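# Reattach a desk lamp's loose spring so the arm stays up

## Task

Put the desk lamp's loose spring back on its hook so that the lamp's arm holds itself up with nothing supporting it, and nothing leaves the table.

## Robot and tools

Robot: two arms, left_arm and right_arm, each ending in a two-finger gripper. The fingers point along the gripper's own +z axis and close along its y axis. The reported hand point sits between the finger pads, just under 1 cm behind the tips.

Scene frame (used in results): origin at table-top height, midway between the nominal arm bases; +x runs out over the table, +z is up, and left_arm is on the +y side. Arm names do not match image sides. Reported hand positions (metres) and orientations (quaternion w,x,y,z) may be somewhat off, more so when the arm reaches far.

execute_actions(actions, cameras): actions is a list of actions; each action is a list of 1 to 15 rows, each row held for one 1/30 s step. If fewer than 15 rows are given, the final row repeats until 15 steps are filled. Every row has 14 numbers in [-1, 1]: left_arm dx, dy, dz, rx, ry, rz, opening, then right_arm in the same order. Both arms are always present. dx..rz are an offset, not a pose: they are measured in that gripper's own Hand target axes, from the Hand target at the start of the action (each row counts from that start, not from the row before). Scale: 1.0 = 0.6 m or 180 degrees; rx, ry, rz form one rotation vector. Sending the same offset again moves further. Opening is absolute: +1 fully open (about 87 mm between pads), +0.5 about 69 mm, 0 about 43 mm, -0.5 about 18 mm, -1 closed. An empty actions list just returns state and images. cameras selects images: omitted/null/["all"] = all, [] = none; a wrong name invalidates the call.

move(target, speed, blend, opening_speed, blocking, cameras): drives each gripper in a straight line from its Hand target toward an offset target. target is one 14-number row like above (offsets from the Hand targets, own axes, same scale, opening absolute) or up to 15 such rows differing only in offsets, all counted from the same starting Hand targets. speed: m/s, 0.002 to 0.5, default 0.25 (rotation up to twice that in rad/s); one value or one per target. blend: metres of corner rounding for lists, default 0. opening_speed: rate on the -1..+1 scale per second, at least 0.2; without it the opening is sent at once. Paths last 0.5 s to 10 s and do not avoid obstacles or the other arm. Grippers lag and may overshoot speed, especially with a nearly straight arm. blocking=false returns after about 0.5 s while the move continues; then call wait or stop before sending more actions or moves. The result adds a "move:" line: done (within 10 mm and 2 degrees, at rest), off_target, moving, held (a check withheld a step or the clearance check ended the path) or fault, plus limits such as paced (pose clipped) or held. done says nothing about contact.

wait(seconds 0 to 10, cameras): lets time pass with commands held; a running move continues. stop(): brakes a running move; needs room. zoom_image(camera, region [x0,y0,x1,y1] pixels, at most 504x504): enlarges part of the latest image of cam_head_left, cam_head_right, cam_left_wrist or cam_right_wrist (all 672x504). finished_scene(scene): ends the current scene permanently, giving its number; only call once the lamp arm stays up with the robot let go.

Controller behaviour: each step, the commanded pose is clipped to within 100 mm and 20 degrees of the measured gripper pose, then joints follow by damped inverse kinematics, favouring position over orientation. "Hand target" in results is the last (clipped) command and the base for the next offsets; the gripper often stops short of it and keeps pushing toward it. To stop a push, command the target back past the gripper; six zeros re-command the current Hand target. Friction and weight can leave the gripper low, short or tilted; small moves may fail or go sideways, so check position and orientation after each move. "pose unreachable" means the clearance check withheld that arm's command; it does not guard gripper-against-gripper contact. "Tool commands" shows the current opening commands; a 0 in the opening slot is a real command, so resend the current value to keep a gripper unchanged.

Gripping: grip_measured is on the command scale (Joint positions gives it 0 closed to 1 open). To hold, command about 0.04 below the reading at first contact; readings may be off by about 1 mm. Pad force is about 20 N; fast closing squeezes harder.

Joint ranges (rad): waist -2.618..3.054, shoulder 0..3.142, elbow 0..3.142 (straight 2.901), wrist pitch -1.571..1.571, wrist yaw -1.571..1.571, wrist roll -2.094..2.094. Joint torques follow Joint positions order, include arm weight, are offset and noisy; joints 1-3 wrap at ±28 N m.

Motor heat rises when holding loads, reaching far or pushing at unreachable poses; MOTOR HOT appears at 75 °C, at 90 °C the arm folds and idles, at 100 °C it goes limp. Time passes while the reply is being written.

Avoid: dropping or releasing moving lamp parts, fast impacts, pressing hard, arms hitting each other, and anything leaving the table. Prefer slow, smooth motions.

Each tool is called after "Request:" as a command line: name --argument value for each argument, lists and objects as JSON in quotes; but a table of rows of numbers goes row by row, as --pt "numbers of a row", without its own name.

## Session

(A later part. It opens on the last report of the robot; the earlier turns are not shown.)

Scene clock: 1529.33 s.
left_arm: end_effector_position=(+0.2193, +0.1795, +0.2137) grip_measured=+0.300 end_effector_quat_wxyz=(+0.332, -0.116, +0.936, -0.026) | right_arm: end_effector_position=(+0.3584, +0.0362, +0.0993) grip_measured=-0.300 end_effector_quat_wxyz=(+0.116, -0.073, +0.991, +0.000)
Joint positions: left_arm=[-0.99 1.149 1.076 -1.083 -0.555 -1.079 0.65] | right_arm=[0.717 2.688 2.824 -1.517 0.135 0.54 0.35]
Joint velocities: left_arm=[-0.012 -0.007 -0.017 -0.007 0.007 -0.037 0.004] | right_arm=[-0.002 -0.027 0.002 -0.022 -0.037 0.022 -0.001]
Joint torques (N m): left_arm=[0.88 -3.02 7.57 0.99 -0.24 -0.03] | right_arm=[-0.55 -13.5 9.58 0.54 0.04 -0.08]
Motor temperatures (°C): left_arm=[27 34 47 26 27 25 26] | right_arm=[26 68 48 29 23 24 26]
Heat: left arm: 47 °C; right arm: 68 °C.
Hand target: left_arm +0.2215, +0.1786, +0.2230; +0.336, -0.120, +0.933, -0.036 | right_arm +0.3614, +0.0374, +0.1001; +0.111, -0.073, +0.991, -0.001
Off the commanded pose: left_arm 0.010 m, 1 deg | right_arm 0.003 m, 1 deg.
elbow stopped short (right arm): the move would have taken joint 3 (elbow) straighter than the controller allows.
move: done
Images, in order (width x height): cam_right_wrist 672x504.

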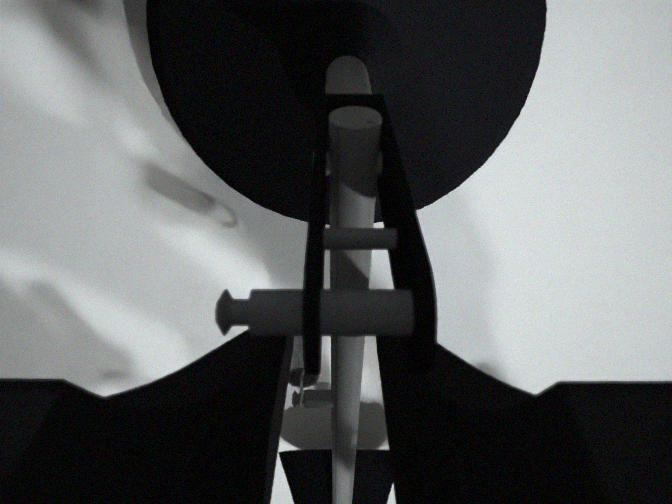

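Request:
move --target '[0,0,0,0,0,0,0.3,0.0023,0.002,-0.1029,-0.0232,-0.0374,0.0058,-0.3]' --speed 0.1 --cameras '["cam_right_wrist"]'

Scene clock: 1538.10 s.
left_arm: end_effector_position=(+0.2193, +0.1795, +0.2137) grip_measured=+0.300 end_effector_quat_wxyz=(+0.332, -0.116, +0.936, -0.026) | right_arm: end_effector_position=(+0.3467, +0.0322, +0.1423) grip_measured=-0.300 end_effector_quat_wxyz=(+0.146, -0.071, +0.986, +0.024)
Joint positions: left_arm=[-0.99 1.149 1.076 -1.083 -0.555 -1.079 0.65] | right_arm=[0.725 2.438 2.517 -1.383 0.135 0.546 0.35]
Joint velocities: left_arm=[0.007 0.007 -0.007 -0.007 -0.022 0.022 0.006] | right_arm=[0.002 -0.002 -0.012 -0.022 -0.007 0.022 -0.001]
Joint torques (N m): left_arm=[0.88 -3.02 7.57 0.99 -0.24 -0.03] | right_arm=[0.31 -18.25 5.61 0.91 0.11 0.07]
Motor temperatures (°C): left_arm=[27 34 48 26 27 25 26] | right_arm=[26 71 47 28 23 24 26]
Heat: left arm: 48 °C; right arm: 71 °C.
Hand target: left_arm +0.2215, +0.1786, +0.2230; +0.336, -0.120, +0.933, -0.036 | right_arm +0.3465, +0.0368, +0.1599; +0.166, -0.068, +0.983, +0.041
Off the commanded pose: left_arm 0.010 m, 1 deg | right_arm 0.019 m, 3 deg.
move: off_target (right_arm)
Images, in order (width x height): cam_right_wrist 672x504.

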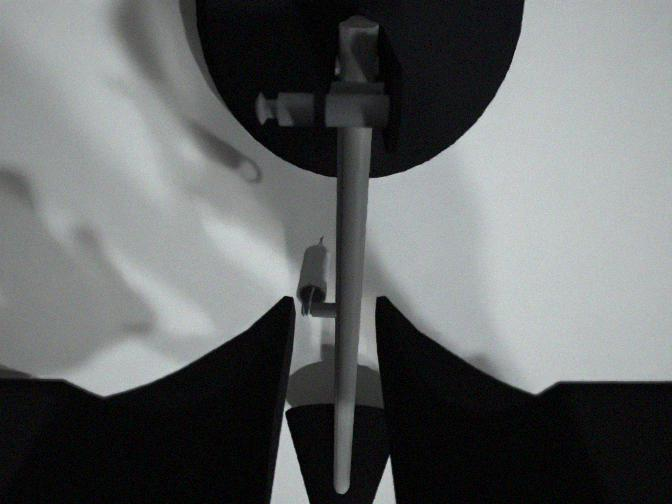

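Request:
move --pt "0 0 0 0 0 0 0.3 0.0245 -0.0802 -0.173 0 0 0 -0.2" --pt "0 0 0 0 0 0 0.3 0.0587 -0.3903 -0.151 -0.1426 -0.2016 -0.1375 -0.2" --speed 0.22 --blend '[0.03,0]' --cameras '["cam_head_left","cam_right_wrist"]'

Scene clock: 1572.33 s.
left_arm: end_effector_position=(+0.2193, +0.1795, +0.2137) grip_measured=+0.300 end_effector_quat_wxyz=(+0.332, -0.116, +0.936, -0.026) | right_arm: end_effector_position=(+0.3165, -0.2072, +0.2151) grip_measured=-0.200 end_effector_quat_wxyz=(+0.435, -0.281, +0.821, +0.242)
Joint positions: left_arm=[-0.99 1.149 1.076 -1.083 -0.555 -1.079 0.65] | right_arm=[-0.068 1.337 1.058 -0.491 -0.759 -0.41 0.4]
Joint velocities: left_arm=[-0.002 0.007 -0.012 -0.051 0.007 -0.007 -0.012] | right_arm=[0.002 -0.002 -0.012 -0.037 -0.022 -0.022 0.004]
Joint torques (N m): left_arm=[0.9 -3.02 7.56 0.99 -0.24 -0.03] | right_arm=[-0.87 -6.17 6.63 1.52 -0.36 -0.14]
Motor temperatures (°C): left_arm=[27 33 48 27 27 25 26] | right_arm=[26 74 43 29 23 24 26]
Heat: left arm: 48 °C; right arm: 74 °C. Fold the right arm in close to its base, or ease its load, before you think long.
Hand target: left_arm +0.2215, +0.1786, +0.2231; +0.336, -0.120, +0.933, -0.036 | right_arm +0.3175, -0.2090, +0.2165; +0.444, -0.286, +0.815, +0.238
Off the commanded pose: left_arm 0.010 m, 1 deg | right_arm 0.005 m, 2 deg.
MOTOR HOT: joint 2 (shoulder) of the right arm reports 74 °C; the controller's stop level is 90 °C. To cool a motor, set the load down, stop pushing, or move to a pose that needs little force.
move: done
Images, in order (width x height): cam_head_left 672x504, cam_right_wrist 672x504.

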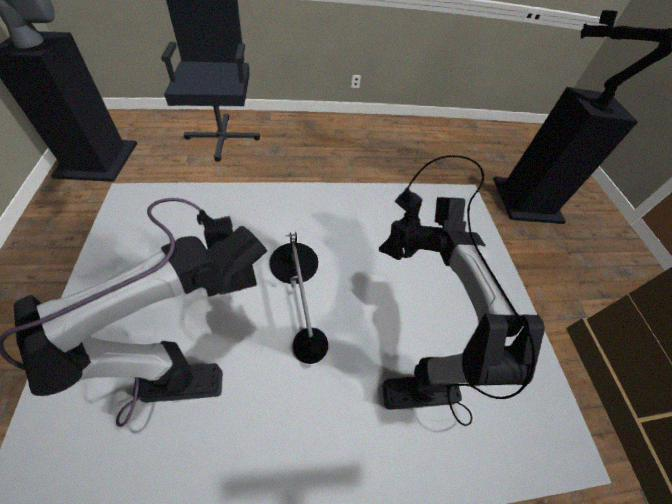

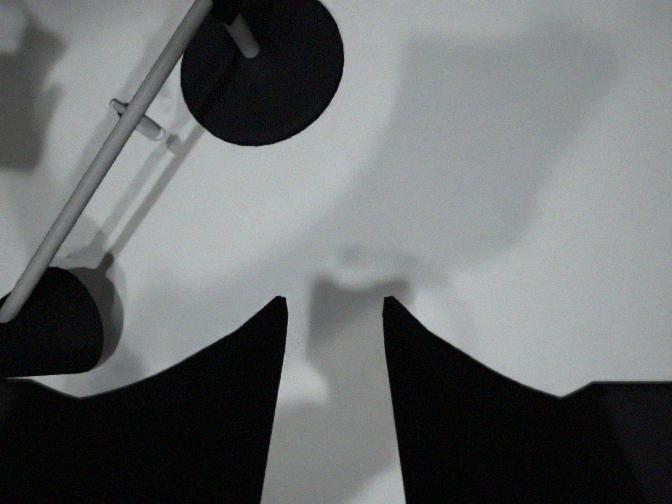

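Request:
move --target '[0,0,0,0,0,0,0.3,0.1187,0.1693,0.2163,-0.1076,-0.3573,-0.6033,0]' --speed 0.4 --cameras '["cam_head_left","cam_head_right","cam_right_wrist"]'

Scene clock: 1601.37 s.
left_arm: end_effector_position=(+0.2193, +0.1795, +0.2137) grip_measured=+0.300 end_effector_quat_wxyz=(+0.332, -0.116, +0.936, -0.026) | right_arm: end_effector_position=(+0.2902, -0.0713, +0.1061) grip_measured=+0.000 end_effector_quat_wxyz=(+0.707, -0.704, -0.070, +0.006)
Joint positions: left_arm=[-0.99 1.149 1.076 -1.083 -0.555 -1.079 0.65] | right_arm=[0.139 2.213 0.588 1.56 -1.556 -1.726 0.5]
Joint velocities: left_arm=[-0.002 -0.017 0.002 -0.022 -0.037 -0.007 0.012] | right_arm=[-0.002 0.017 0.022 -0.007 0.066 -0.037 0.001]
Joint torques (N m): left_arm=[0.88 -3.04 7.57 0.99 -0.24 -0.03] | right_arm=[0.35 -7.91 4.44 1.14 -0.11 -0.08]
Motor temperatures (°C): left_arm=[27 32 49 27 27 25 26] | right_arm=[26 63 43 31 23 24 26]
Heat: left arm: 49 °C; right arm: 63 °C.
Hand target: left_arm +0.2216, +0.1786, +0.2231; +0.336, -0.120, +0.933, -0.036 | right_arm +0.2914, -0.0688, +0.1093; +0.710, -0.699, -0.091, +0.003
Off the commanded pose: left_arm 0.010 m, 1 deg | right_arm 0.004 m, 3 deg.
MOTOR HOT: cleared for the motors of the right arm.
joint sent to its limit (right arm) — joint 5 (wrist yaw), lower limit. The joint targets are off in position, not in orientation.
move: off_target (right_arm)
Images, in order (width x height): cam_head_left 672x504, cam_head_right 672x504, cam_right_wrist 672x504.

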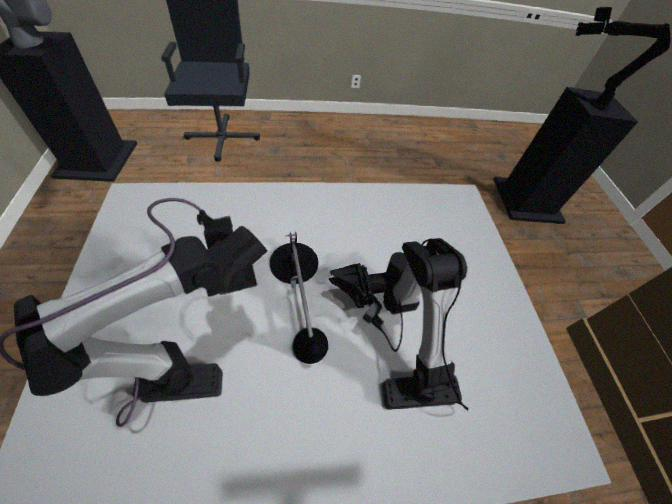

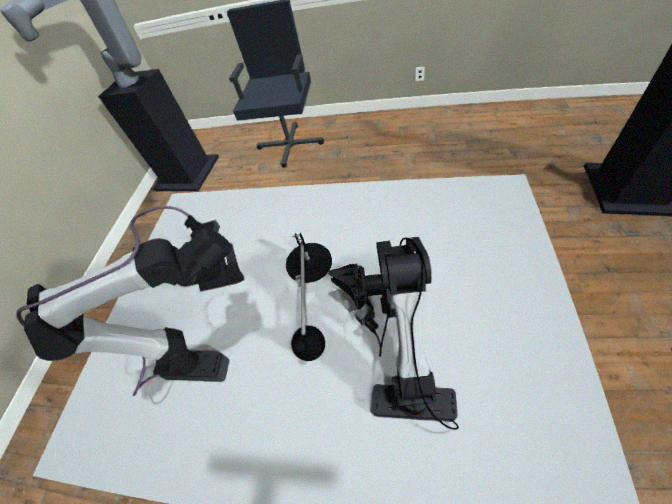

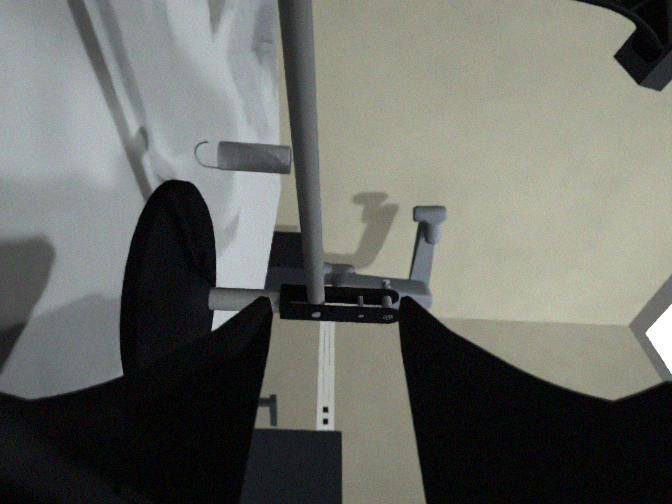

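Request:
move --target '[-0.1741,-0.0837,0.2491,0.4607,-0.1796,0.2630,0.0,0.0020,0.0231,0.1507,0,0,0,0]' --speed 0.4 --cameras '["cam_head_left","cam_head_right","cam_left_wrist","cam_right_wrist"]'

Scene clock: 1648.77 s.
left_arm: end_effector_position=(+0.4015, +0.1608, +0.1789) grip_measured=+0.000 end_effector_quat_wxyz=(+0.521, +0.474, +0.536, -0.465) | right_arm: end_effector_position=(+0.2788, +0.0172, +0.0926) grip_measured=+0.000 end_effector_quat_wxyz=(+0.702, -0.707, -0.086, +0.011)
Joint positions: left_arm=[-0.054 1.866 0.858 0.827 1.434 0.175 0.5] | right_arm=[0.422 2.288 0.67 1.561 -1.302 -1.732 0.5]
Joint velocities: left_arm=[-0.012 -0.007 0.002 -0.022 -0.022 -0.007 -0.006] | right_arm=[0.017 -0.012 0.012 -0.022 0.051 -0.037 -0.001]
Joint torques (N m): left_arm=[0.79 -5.97 5.07 1.65 0.17 -0.17] | right_arm=[0.25 -8.31 4.71 1.37 0.05 0.14]
Motor temperatures (°C): left_arm=[27 32 49 27 27 25 26] | right_arm=[26 56 40 30 23 23 25]
Heat: left arm: 49 °C; right arm: 56 °C.
Hand target: left_arm +0.4037, +0.1632, +0.1798; +0.526, +0.475, +0.532, -0.463 | right_arm +0.2816, +0.0203, +0.0958; +0.709, -0.700, -0.091, +0.003
Off the commanded pose: left_arm 0.004 m, 2 deg | right_arm 0.006 m, 2 deg.
joint sent to its limit (right arm) — joint 4 (wrist pitch), upper limit. The joint targets still meet the commanded pose.
move: done

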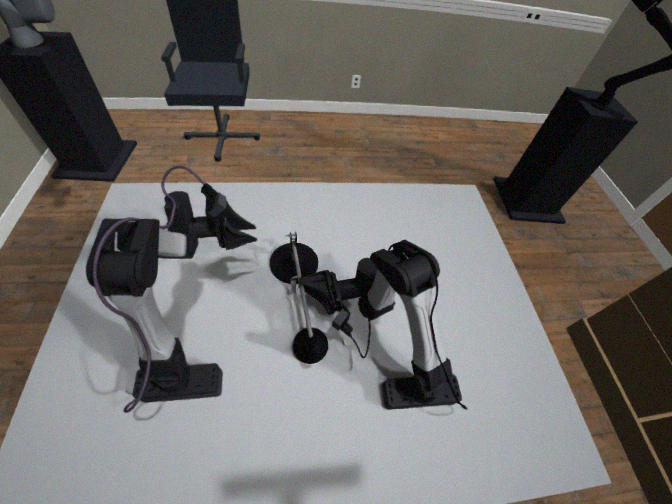

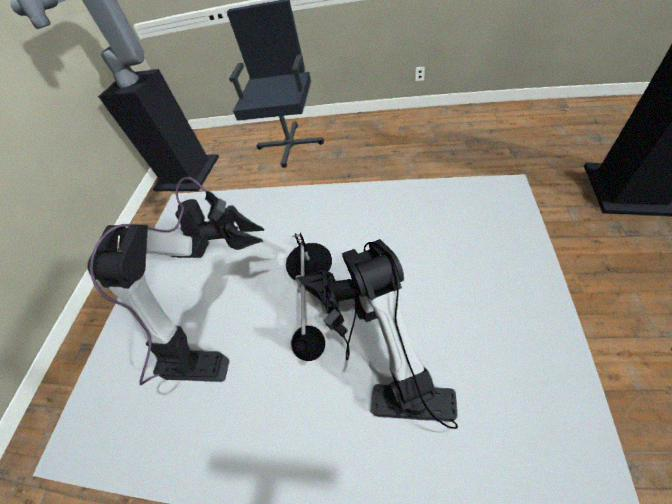

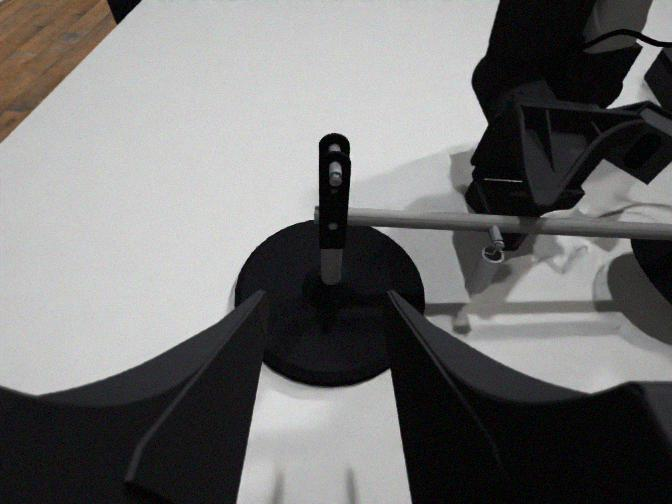

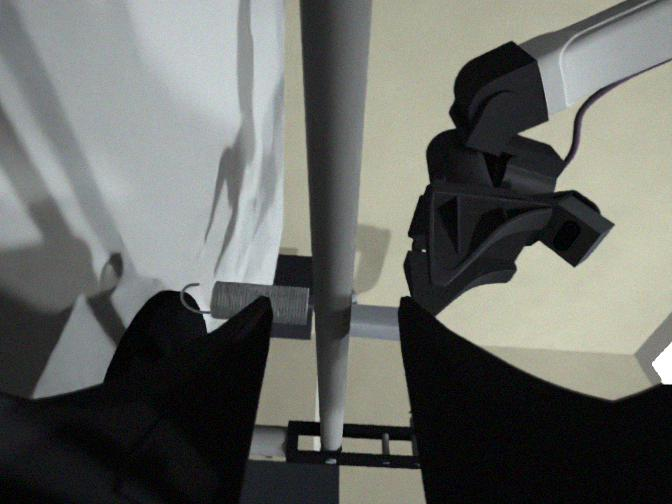

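Request:
zoom_image --camera "cam_right_wrist" --region '[236, 200, 436, 350]'

Request:
zoom_image --camera "cam_left_wrist" --region '[300, 110, 560, 305]'

Scaled by 2.520 from the camera's 672x504 image, which has a finer 960x720 frame.

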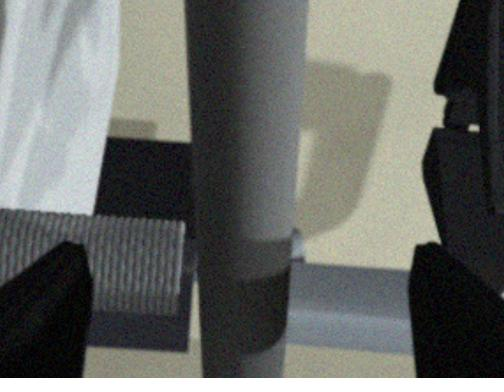

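Scaled by 1.938 from the camera's 672x504 image, which has a finer 960x720 frame.

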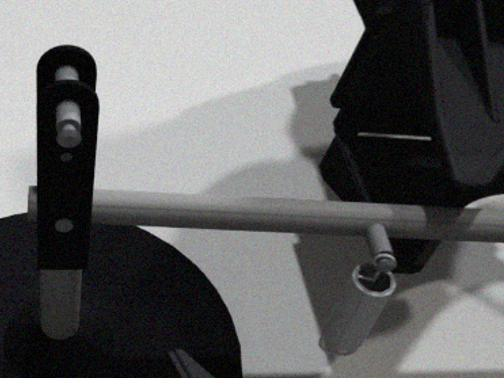

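Request:
move --target '[0,0,0,0,0,0,0.0,0,0,0,0,0,0,-0.69]' --opening_speed 1.2 --cameras '["cam_left_wrist","cam_right_wrist"]'

Scene clock: 1675.13 s.
left_arm: end_effector_position=(+0.4019, +0.1607, +0.1803) grip_measured=+0.000 end_effector_quat_wxyz=(+0.523, +0.475, +0.535, -0.464) | right_arm: end_effector_position=(+0.2790, +0.0171, +0.0919) grip_measured=-0.666 end_effector_quat_wxyz=(+0.701, -0.708, -0.084, +0.012)
Joint positions: left_arm=[-0.054 1.866 0.858 0.841 1.434 0.166 0.5] | right_arm=[0.422 2.29 0.67 1.561 -1.3 -1.729 0.167]
Joint velocities: left_arm=[-0.027 -0.007 -0.007 0.022 0.022 0.007 -0.001] | right_arm=[-0.022 -0.012 -0.017 -0.051 -0.037 0.095 -0.005]
Joint torques (N m): left_arm=[0.81 -5.79 4.92 1.65 0.15 -0.17] | right_arm=[0.24 -8.5 4.72 1.36 0.04 0.1]
Motor temperatures (°C): left_arm=[27 33 45 29 27 25 26] | right_arm=[26 57 40 30 23 24 25]
Heat: left arm: 45 °C; right arm: 57 °C.
Hand target: left_arm +0.4037, +0.1632, +0.1798; +0.526, +0.475, +0.532, -0.463 | right_arm +0.2817, +0.0203, +0.0958; +0.709, -0.700, -0.091, +0.003
Off the commanded pose: left_arm 0.003 m, 1 deg | right_arm 0.006 m, 2 deg.
joint sent to its limit (right arm) — joint 4 (wrist pitch), upper limit. The joint targets still meet the commanded pose.
move: done
Images, in order (width x height): cam_left_wrist 672x504, cam_right_wrist 672x504.

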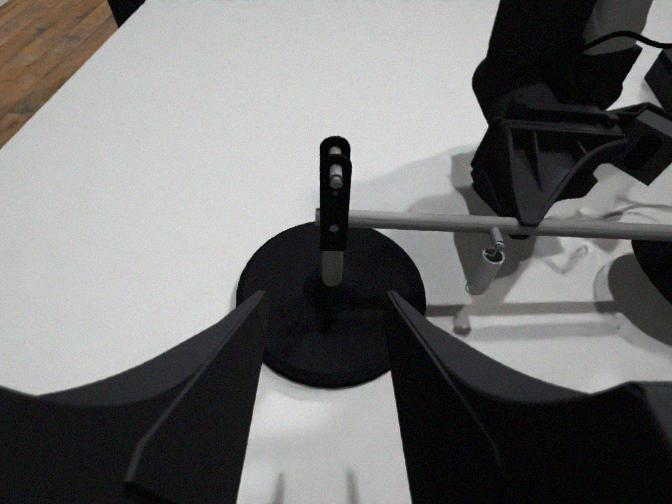

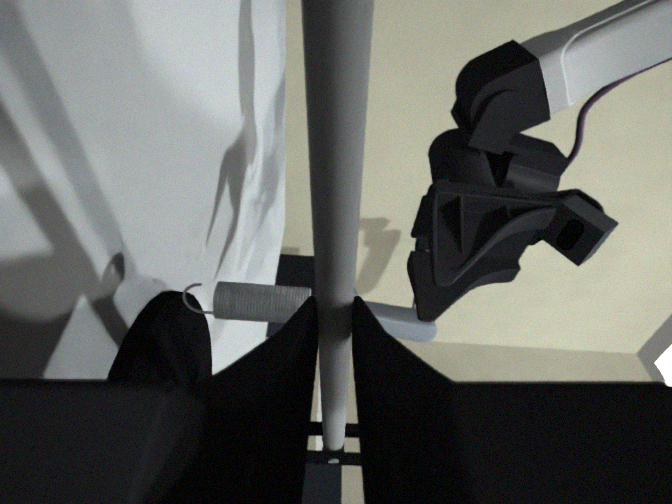

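Request:
move --pt "0 0 0 0 0 0 0 0.0088 -0.0727 0.0005 0 0 0.0756 -0.69" --pt "0 0 0 0 0 0 0 0.0333 -0.129 0.001 0 0 0.1589 -0.69" --pt "0 0 0 0 0 0 0 0.071 -0.1765 0.0014 0 0 0.2422 -0.69" --pt "0 0 0 0 0 0 0 0.1183 -0.2127 0.0019 0 0 0.3256 -0.69" --speed 0.2 --blend '[0.015,0.015,0.015,0]' --cameras '["cam_head_left","cam_head_right","cam_left_wrist","cam_right_wrist"]'

Scene clock: 1681.30 s.
left_arm: end_effector_position=(+0.4019, +0.1607, +0.1806) grip_measured=+0.000 end_effector_quat_wxyz=(+0.523, +0.475, +0.535, -0.464) | right_arm: end_effector_position=(+0.3296, +0.0277, +0.2082) grip_measured=-0.664 end_effector_quat_wxyz=(-0.605, +0.656, -0.275, -0.358)
Joint positions: left_arm=[-0.054 1.866 0.858 0.845 1.434 0.163 0.5] | right_arm=[0.384 1.894 1.033 0.813 -1.339 -0.687 0.168]
Joint velocities: left_arm=[-0.007 0.002 -0.007 0.007 -0.007 0.037 -0.004] | right_arm=[0.012 -0.017 0.007 -0.007 -0.022 0.095 -0.012]
Joint torques (N m): left_arm=[0.81 -5.76 4.86 1.65 0.15 -0.16] | right_arm=[-0.55 -10.67 11.36 1.27 -0.04 0.29]
Motor temperatures (°C): left_arm=[27 33 45 29 27 25 26] | right_arm=[26 57 40 30 23 24 26]
Heat: left arm: 45 °C; right arm: 57 °C.
Hand target: left_arm +0.4037, +0.1632, +0.1798; +0.526, +0.475, +0.532, -0.463 | right_arm +0.3371, +0.0292, +0.2291; +0.617, -0.654, +0.263, +0.350
Off the commanded pose: left_arm 0.003 m, 1 deg | right_arm 0.024 m, 2 deg.
move: off_target (right_arm)

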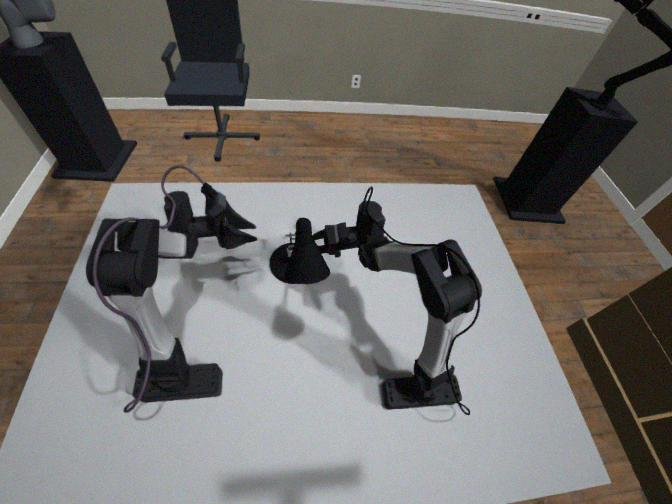

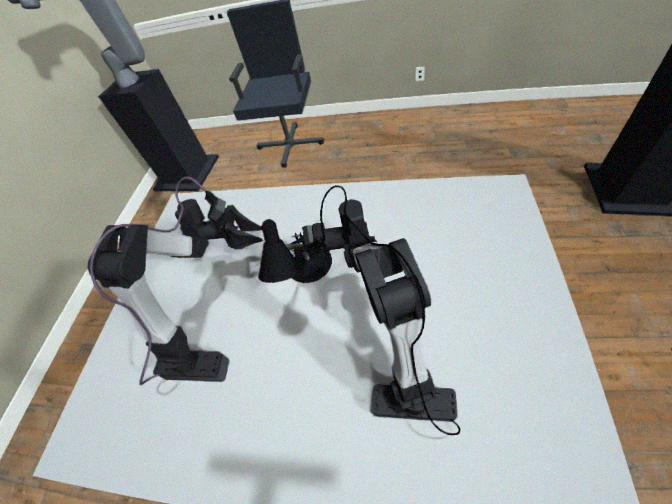

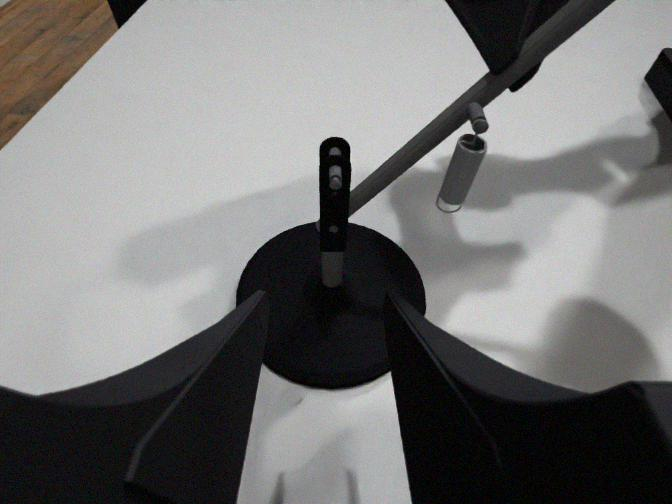

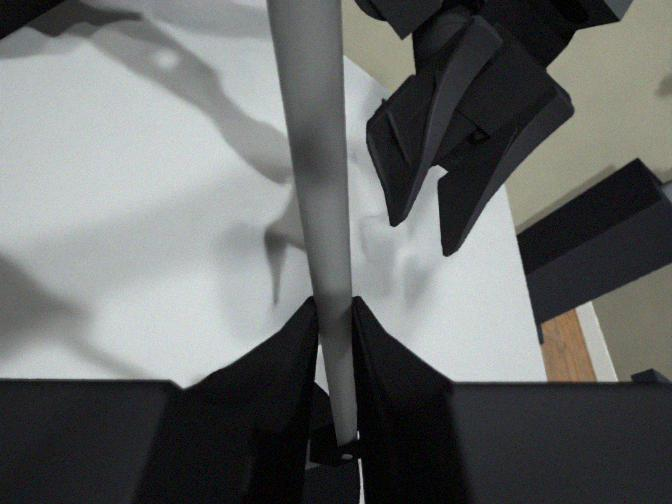

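Request:
zoom_image --camera "cam_left_wrist" --region '[290, 60, 550, 255]'

Scaled by 1.938 from the camera's 672x504 image, which has a finer 960x720 frame.

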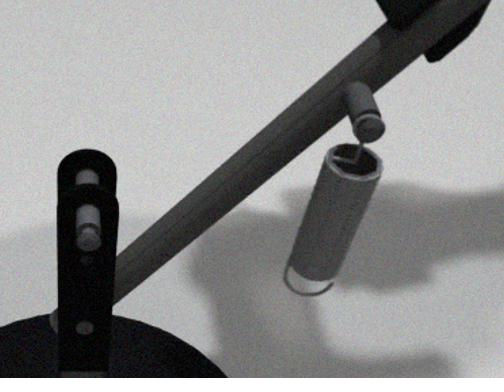

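Request:
move --target '[0,0,0,0,0,0,0,-0.0038,-0.046,0.0003,0,0,0.0667,-0.69]' --speed 0.15 --cameras '["cam_left_wrist","cam_right_wrist"]'

Scene clock: 1698.70 s.
left_arm: end_effector_position=(+0.4019, +0.1607, +0.1807) grip_measured=+0.000 end_effector_quat_wxyz=(+0.523, +0.475, +0.535, -0.464) | right_arm: end_effector_position=(+0.3534, +0.0309, +0.2239) grip_measured=-0.664 end_effector_quat_wxyz=(-0.566, +0.622, -0.350, -0.414)
Joint positions: left_arm=[-0.054 1.866 0.858 0.845 1.434 0.163 0.5] | right_arm=[0.37 1.939 1.205 0.658 -1.335 -0.5 0.168]
Joint velocities: left_arm=[-0.012 -0.017 -0.012 -0.037 0.081 0.022 -0.001] | right_arm=[-0.022 0.007 -0.007 -0.022 -0.037 0.037 0.015]
Joint torques (N m): left_arm=[0.8 -5.76 4.88 1.65 0.15 -0.16] | right_arm=[-0.51 -11.33 12.11 1.38 -0.25 0.44]
Motor temperatures (°C): left_arm=[27 33 44 30 27 25 26] | right_arm=[26 60 46 31 23 24 26]
Heat: left arm: 44 °C; right arm: 60 °C.
Hand target: left_arm +0.4037, +0.1632, +0.1798; +0.526, +0.475, +0.532, -0.463 | right_arm +0.3573, +0.0325, +0.2479; -0.577, +0.623, -0.330, -0.412
Off the commanded pose: left_arm 0.003 m, 0 deg | right_arm 0.024 m, 3 deg.
move: off_target (right_arm)
Images, in order (width x height): cam_left_wrist 672x504, cam_right_wrist 672x504.

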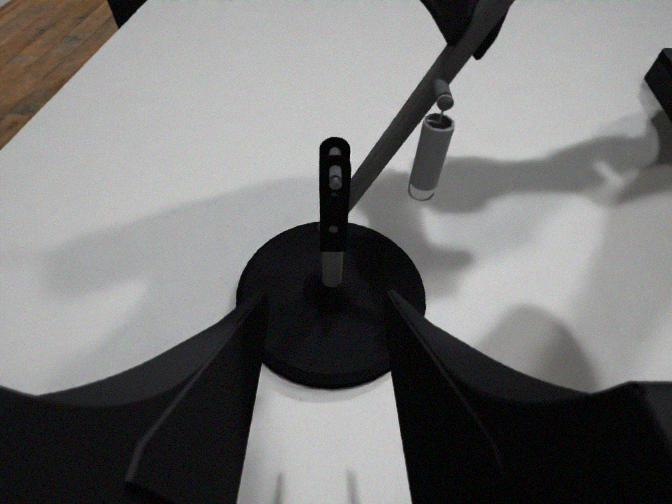

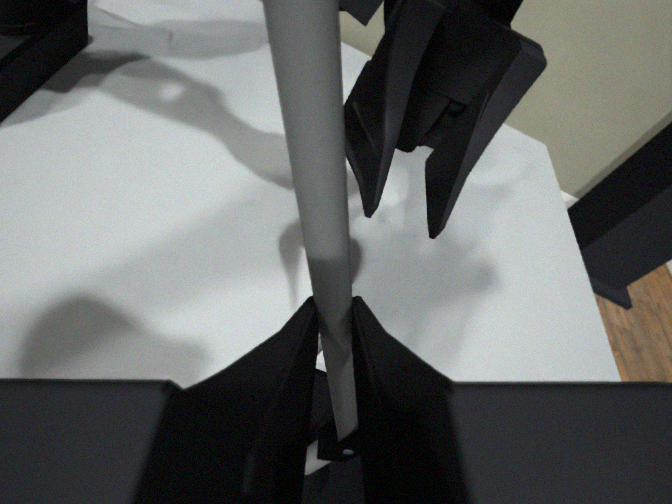

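Request:
move --target '[0.0375,-0.0862,0.0827,0,0,0,0,0,0,0,0,0,0,-0.69]' --speed 0.15 --cameras '["cam_left_wrist","cam_right_wrist"]'

Request:
zoom_image --camera "cam_left_wrist" --region '[236, 60, 536, 310]'

Scene clock: 1736.10 s.
left_arm: end_effector_position=(+0.3584, +0.1085, +0.1543) grip_measured=+0.000 end_effector_quat_wxyz=(+0.521, +0.475, +0.535, -0.466) | right_arm: end_effector_position=(+0.3534, +0.0309, +0.2239) grip_measured=-0.664 end_effector_quat_wxyz=(-0.566, +0.621, -0.350, -0.414)
Joint positions: left_arm=[-0.223 1.866 0.659 1.129 1.269 0.071 0.5] | right_arm=[0.37 1.939 1.205 0.658 -1.335 -0.5 0.168]
Joint velocities: left_arm=[0.017 -0.017 -0.022 0.022 0.051 0.095 -0.006] | right_arm=[-0.017 -0.007 0.002 0.066 -0.037 -0.022 -0.008]
Joint torques (N m): left_arm=[-0.25 -5.81 3.95 1.75 -0.02 -0.17] | right_arm=[-0.5 -11.29 12.14 1.39 -0.26 0.41]
Motor temperatures (°C): left_arm=[27 34 43 31 27 25 26] | right_arm=[26 60 47 32 23 24 27]
Heat: left arm: 43 °C; right arm: 60 °C.
Hand target: left_arm +0.3591, +0.1072, +0.1557; +0.526, +0.475, +0.532, -0.463 | right_arm +0.3573, +0.0325, +0.2479; -0.577, +0.623, -0.330, -0.412
Off the commanded pose: left_arm 0.002 m, 1 deg | right_arm 0.024 m, 3 deg.
move: off_target (right_arm)
Images, in order (width x height): cam_left_wrist 672x504, cam_right_wrist 672x504.

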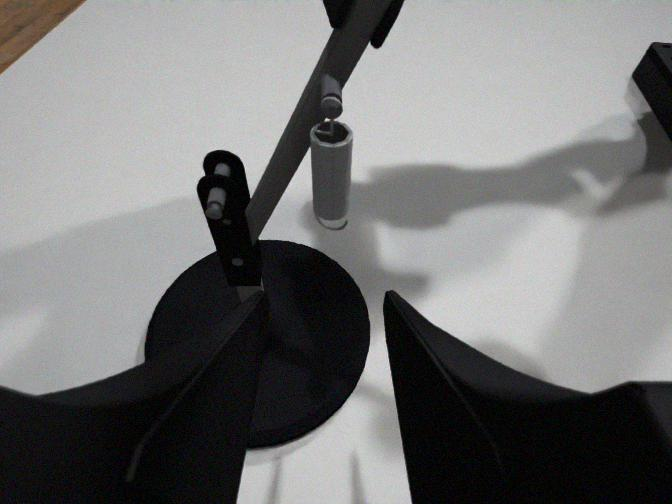

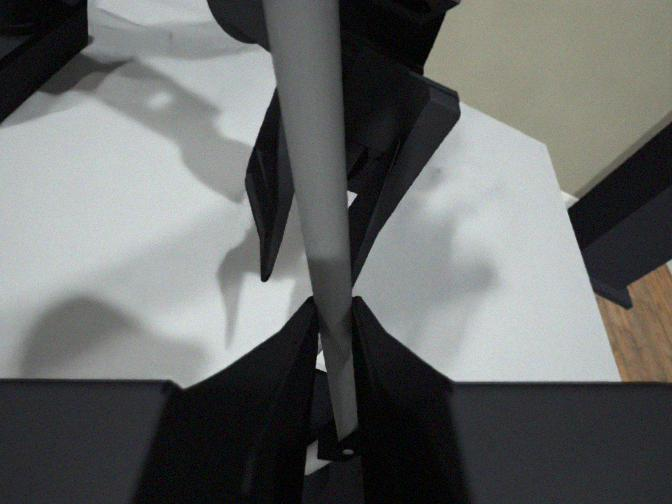

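Scaled by 1.680 from the camera's 672x504 image, which has a finer 960x720 frame.

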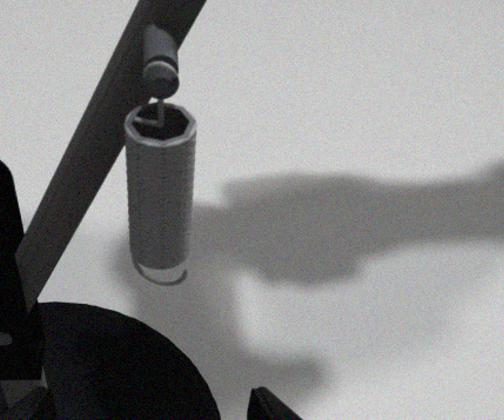

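Request:
move --target '[0.0024,-0.0034,0.0501,0,0,0,0,0,0,0,0,0,0,-0.69]' --speed 0.1 --cameras '["cam_left_wrist"]'

Request:
zoom_image --camera "cam_left_wrist" --region '[236, 100, 436, 350]'

Scene clock: 1755.97 s.
left_arm: end_effector_position=(+0.3551, +0.0808, +0.1475) grip_measured=+0.000 end_effector_quat_wxyz=(+0.516, +0.471, +0.541, -0.468) | right_arm: end_effector_position=(+0.3534, +0.0309, +0.2239) grip_measured=-0.664 end_effector_quat_wxyz=(-0.566, +0.621, -0.350, -0.414)
Joint positions: left_arm=[-0.311 1.897 0.669 1.148 1.179 0.054 0.5] | right_arm=[0.37 1.939 1.205 0.658 -1.335 -0.5 0.168]
Joint velocities: left_arm=[-0.002 -0.012 0.002 -0.037 -0.081 -0.022 -0.011] | right_arm=[0.017 -0.017 -0.007 -0.007 0.037 0.007 -0.002]
Joint torques (N m): left_arm=[-0.47 -5.59 5.7 1.81 -0.01 -0.17] | right_arm=[-0.51 -11.29 12.11 1.39 -0.26 0.41]
Motor temperatures (°C): left_arm=[27 35 43 32 27 25 26] | right_arm=[26 60 48 32 23 24 27]
Heat: left arm: 43 °C; right arm: 60 °C.
Hand target: left_arm +0.3610, +0.0769, +0.1537; +0.526, +0.475, +0.532, -0.463 | right_arm +0.3573, +0.0325, +0.2479; -0.577, +0.624, -0.330, -0.412
Off the commanded pose: left_arm 0.009 m, 2 deg | right_arm 0.024 m, 3 deg.
move: off_target (right_arm)
Images, in order (width x height): cam_left_wrist 672x504.

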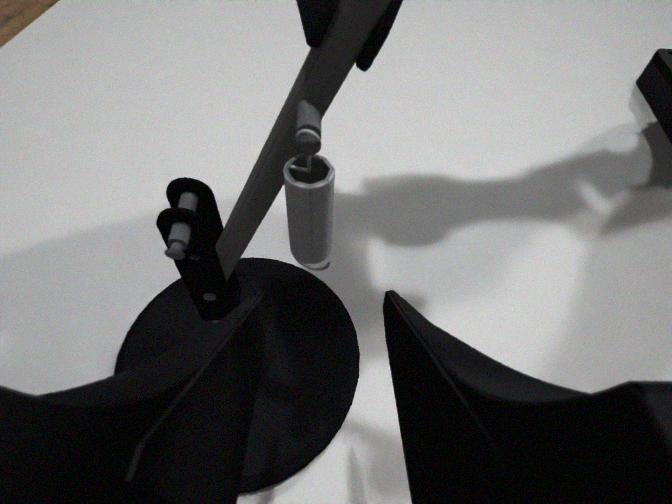

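Scaled by 2.016 from the camera's 672x504 image, which has a finer 960x720 frame.

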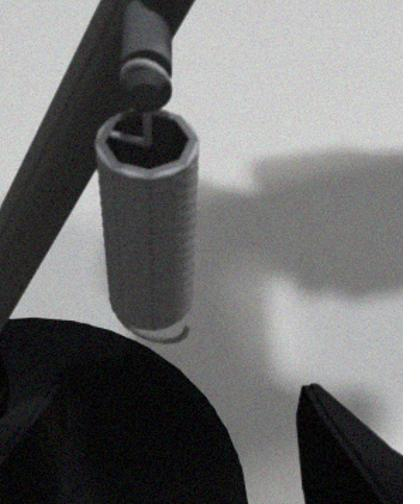

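Request:
move --target '[-0.0036,0.0072,0.02,0,0,0,0,0,0,0,0,0,0,-0.69]' --speed 0.1 --cameras '["cam_left_wrist"]'

Request:
zoom_image --camera "cam_left_wrist" --region '[236, 130, 436, 330]'

Scene clock: 1779.53 s.
left_arm: end_effector_position=(+0.3623, +0.0696, +0.1517) grip_measured=+0.000 end_effector_quat_wxyz=(+0.522, +0.474, +0.536, -0.465) | right_arm: end_effector_position=(+0.3534, +0.0309, +0.2239) grip_measured=-0.664 end_effector_quat_wxyz=(-0.566, +0.621, -0.350, -0.414)
Joint positions: left_arm=[-0.339 1.915 0.709 1.148 1.15 0.05 0.5] | right_arm=[0.37 1.939 1.205 0.658 -1.335 -0.5 0.168]
Joint velocities: left_arm=[-0.007 -0.007 -0.007 -0.037 -0.066 -0.007 -0.001] | right_arm=[-0.002 -0.002 -0.017 0.081 -0.037 -0.007 0.005]
Joint torques (N m): left_arm=[-0.55 -5.79 5.79 1.64 -0.04 -0.16] | right_arm=[-0.5 -11.29 12.11 1.39 -0.25 0.41]
Motor temperatures (°C): left_arm=[27 36 44 32 27 25 26] | right_arm=[26 60 50 32 23 24 27]
Heat: left arm: 44 °C; right arm: 60 °C.
Hand target: left_arm +0.3668, +0.0655, +0.1555; +0.526, +0.475, +0.532, -0.463 | right_arm +0.3573, +0.0325, +0.2479; -0.577, +0.624, -0.330, -0.412
Off the commanded pose: left_arm 0.007 m, 1 deg | right_arm 0.024 m, 3 deg.
move: off_target (right_arm)
Images, in order (width x height): cam_left_wrist 672x504.

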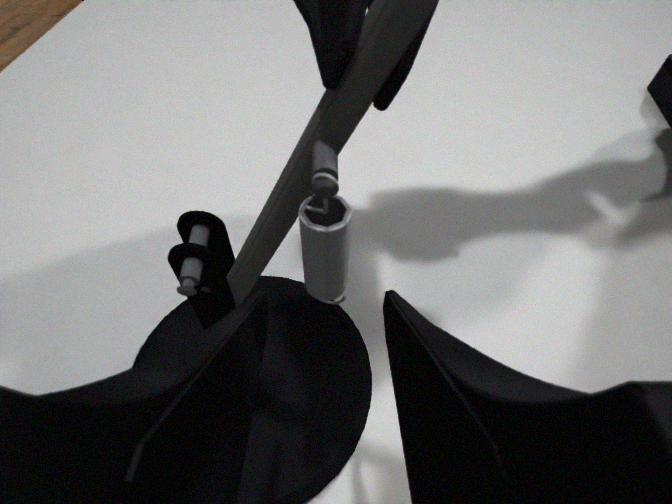

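Scaled by 2.520 from the camera's 672x504 image, which has a finer 960x720 frame.

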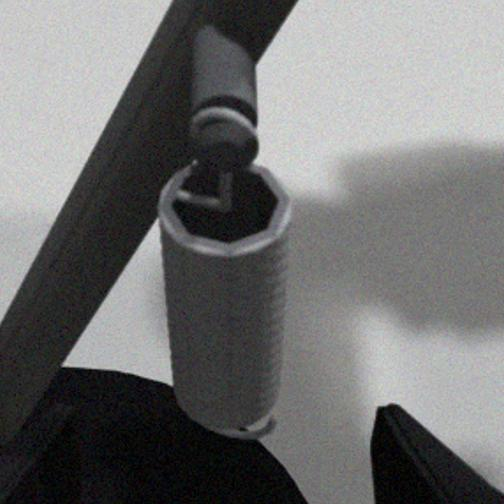

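Request:
move --target '[-0.0142,0.0003,0.0067,0,0,0,0,0,0,0,0,0,0,-0.69]' --speed 0.1 --cameras '["cam_left_wrist"]'

Request:
zoom_image --camera "cam_left_wrist" --region '[236, 180, 416, 360]'

Scene clock: 1786.87 s.
left_arm: end_effector_position=(+0.3635, +0.0659, +0.1515) grip_measured=+0.000 end_effector_quat_wxyz=(+0.516, +0.471, +0.542, -0.467) | right_arm: end_effector_position=(+0.3534, +0.0309, +0.2239) grip_measured=-0.664 end_effector_quat_wxyz=(-0.566, +0.621, -0.350, -0.414)
Joint positions: left_arm=[-0.348 1.915 0.723 1.119 1.139 0.047 0.5] | right_arm=[0.37 1.939 1.205 0.658 -1.335 -0.5 0.168]
Joint velocities: left_arm=[-0.007 0.002 -0.002 -0.007 -0.007 -0.037 0.004] | right_arm=[0.002 0.002 0.007 -0.007 0.081 -0.051 -0.012]
Joint torques (N m): left_arm=[-0.66 -7.83 5.9 1.58 -0.03 -0.16] | right_arm=[-0.49 -11.29 12.12 1.4 -0.26 0.41]
Motor temperatures (°C): left_arm=[27 36 44 31 27 25 26] | right_arm=[26 60 50 32 23 24 27]
Heat: left arm: 44 °C; right arm: 60 °C.
Hand target: left_arm +0.3674, +0.0613, +0.1640; +0.526, +0.475, +0.532, -0.463 | right_arm +0.3573, +0.0325, +0.2480; -0.577, +0.624, -0.330, -0.412
Off the commanded pose: left_arm 0.014 m, 2 deg | right_arm 0.024 m, 3 deg.
move: off_target (left_arm, right_arm)
Images, in order (width x height): cam_left_wrist 672x504.

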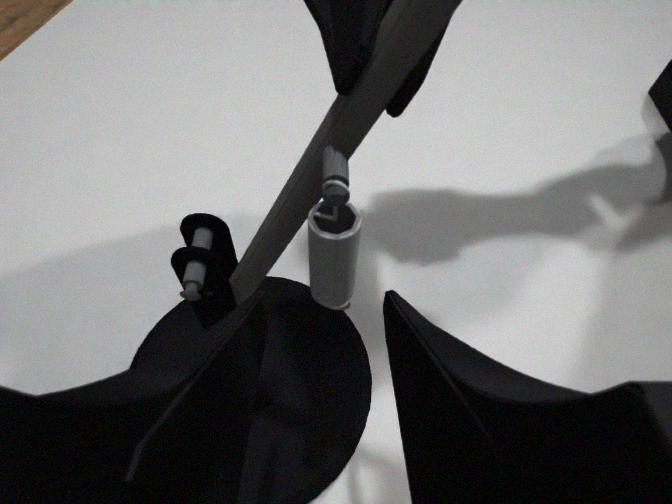

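Scaled by 2.800 from the camera's 672x504 image, which has a finer 960x720 frame.

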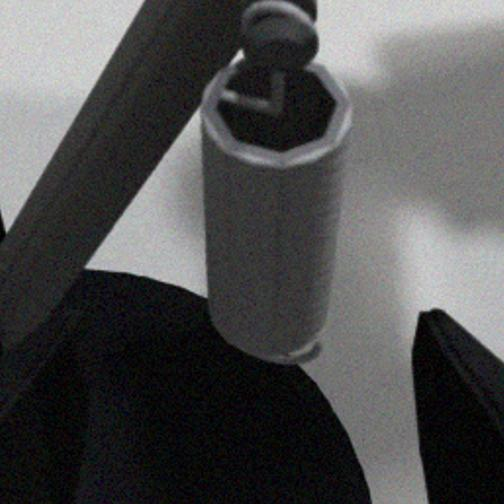

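Request:
move --target '[-0.0133,0.0,0.0,0,0,0,0,0,0,0,0,0,0,-0.69]' --speed 0.1 --cameras '["cam_left_wrist"]'

Request:
zoom_image --camera "cam_left_wrist" --region '[236, 180, 416, 360]'

Scene clock: 1793.37 s.
left_arm: end_effector_position=(+0.3638, +0.0658, +0.1537) grip_measured=+0.000 end_effector_quat_wxyz=(+0.512, +0.468, +0.547, -0.469) | right_arm: end_effector_position=(+0.3534, +0.0309, +0.2239) grip_measured=-0.664 end_effector_quat_wxyz=(-0.566, +0.621, -0.350, -0.414)
Joint positions: left_arm=[-0.348 1.902 0.73 1.084 1.138 0.045 0.5] | right_arm=[0.37 1.939 1.205 0.658 -1.335 -0.5 0.168]
Joint velocities: left_arm=[-0.022 0.002 -0.027 -0.066 -0.037 -0.007 -0.001] | right_arm=[-0.012 -0.002 -0.002 0.007 -0.081 -0.007 -0.022]
Joint torques (N m): left_arm=[-0.73 -8.96 5.97 1.58 -0.02 -0.15] | right_arm=[-0.49 -11.3 12.12 1.4 -0.25 0.41]
Motor temperatures (°C): left_arm=[27 37 43 31 27 25 26] | right_arm=[26 60 51 32 23 24 27]
Heat: left arm: 43 °C; right arm: 60 °C.
Hand target: left_arm +0.3674, +0.0611, +0.1721; +0.526, +0.475, +0.532, -0.463 | right_arm +0.3573, +0.0325, +0.2480; -0.577, +0.624, -0.330, -0.412
Off the commanded pose: left_arm 0.019 m, 3 deg | right_arm 0.024 m, 3 deg.
move: off_target (left_arm, right_arm)
Images, in order (width x height): cam_left_wrist 672x504.

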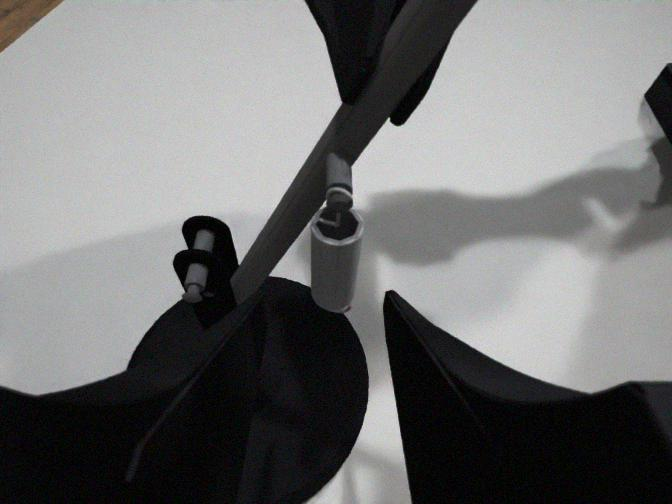

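Scaled by 2.800 from the camera's 672x504 image, which has a finer 960x720 frame.

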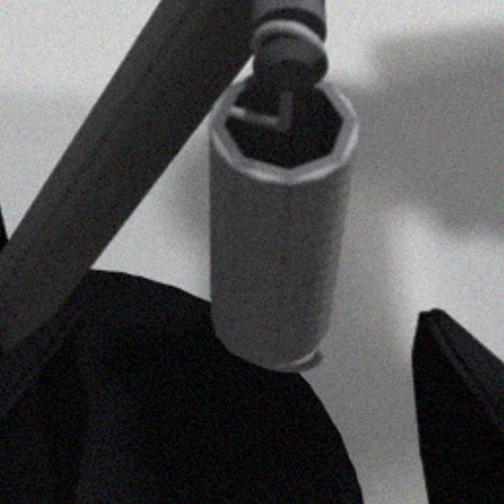

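Request:
move --target '[-0.01,-0.0035,0.0,0,0,0,0,0,0,0,0,0,0,-0.69]' --speed 0.1 --cameras '["cam_left_wrist"]'

Request:
zoom_image --camera "cam_left_wrist" --region '[236, 180, 416, 360]'

Scene clock: 1810.53 s.
left_arm: end_effector_position=(+0.3621, +0.0650, +0.1601) grip_measured=+0.000 end_effector_quat_wxyz=(+0.512, +0.469, +0.546, -0.469) | right_arm: end_effector_position=(+0.3534, +0.0309, +0.2239) grip_measured=-0.664 end_effector_quat_wxyz=(-0.566, +0.621, -0.350, -0.414)
Joint positions: left_arm=[-0.352 1.876 0.73 1.06 1.135 0.045 0.5] | right_arm=[0.37 1.939 1.205 0.658 -1.335 -0.5 0.168]
Joint velocities: left_arm=[0.017 -0.002 -0.017 -0.022 -0.037 -0.022 0.001] | right_arm=[-0.007 0.022 0.002 -0.051 -0.022 0.022 -0.012]
Joint torques (N m): left_arm=[-0.68 -8.87 5.96 1.58 -0.02 -0.15] | right_arm=[-0.51 -11.3 12.11 1.39 -0.25 0.41]
Motor temperatures (°C): left_arm=[27 39 43 32 27 25 26] | right_arm=[26 60 51 32 23 24 27]
Heat: left arm: 43 °C; right arm: 60 °C.
Hand target: left_arm +0.3653, +0.0607, +0.1782; +0.526, +0.475, +0.532, -0.463 | right_arm +0.3573, +0.0325, +0.2479; -0.577, +0.623, -0.330, -0.412
Off the commanded pose: left_arm 0.019 m, 3 deg | right_arm 0.024 m, 3 deg.
move: off_target (left_arm, right_arm)
Images, in order (width x height): cam_left_wrist 672x504.

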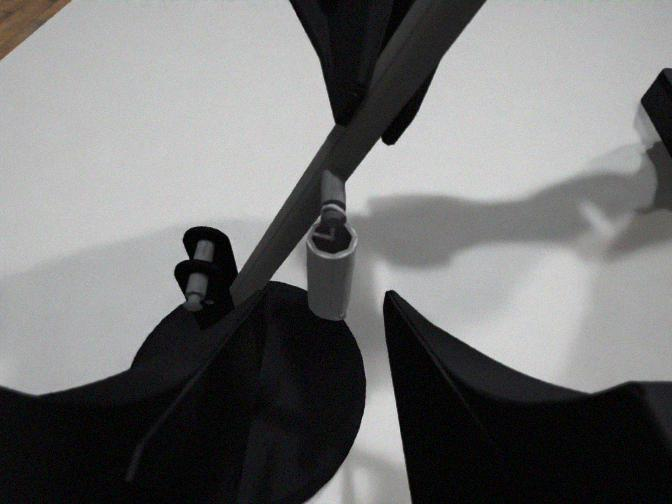

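Scaled by 2.800 from the camera's 672x504 image, which has a finer 960x720 frame.

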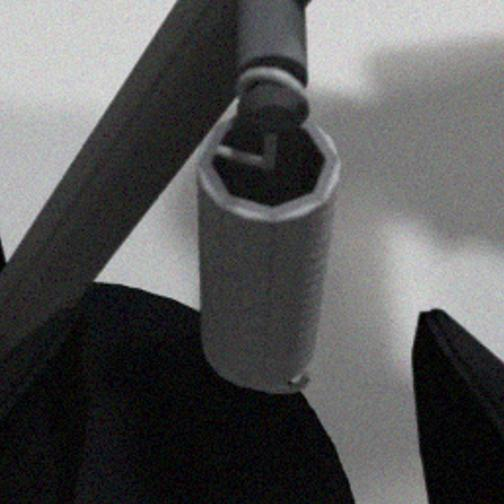

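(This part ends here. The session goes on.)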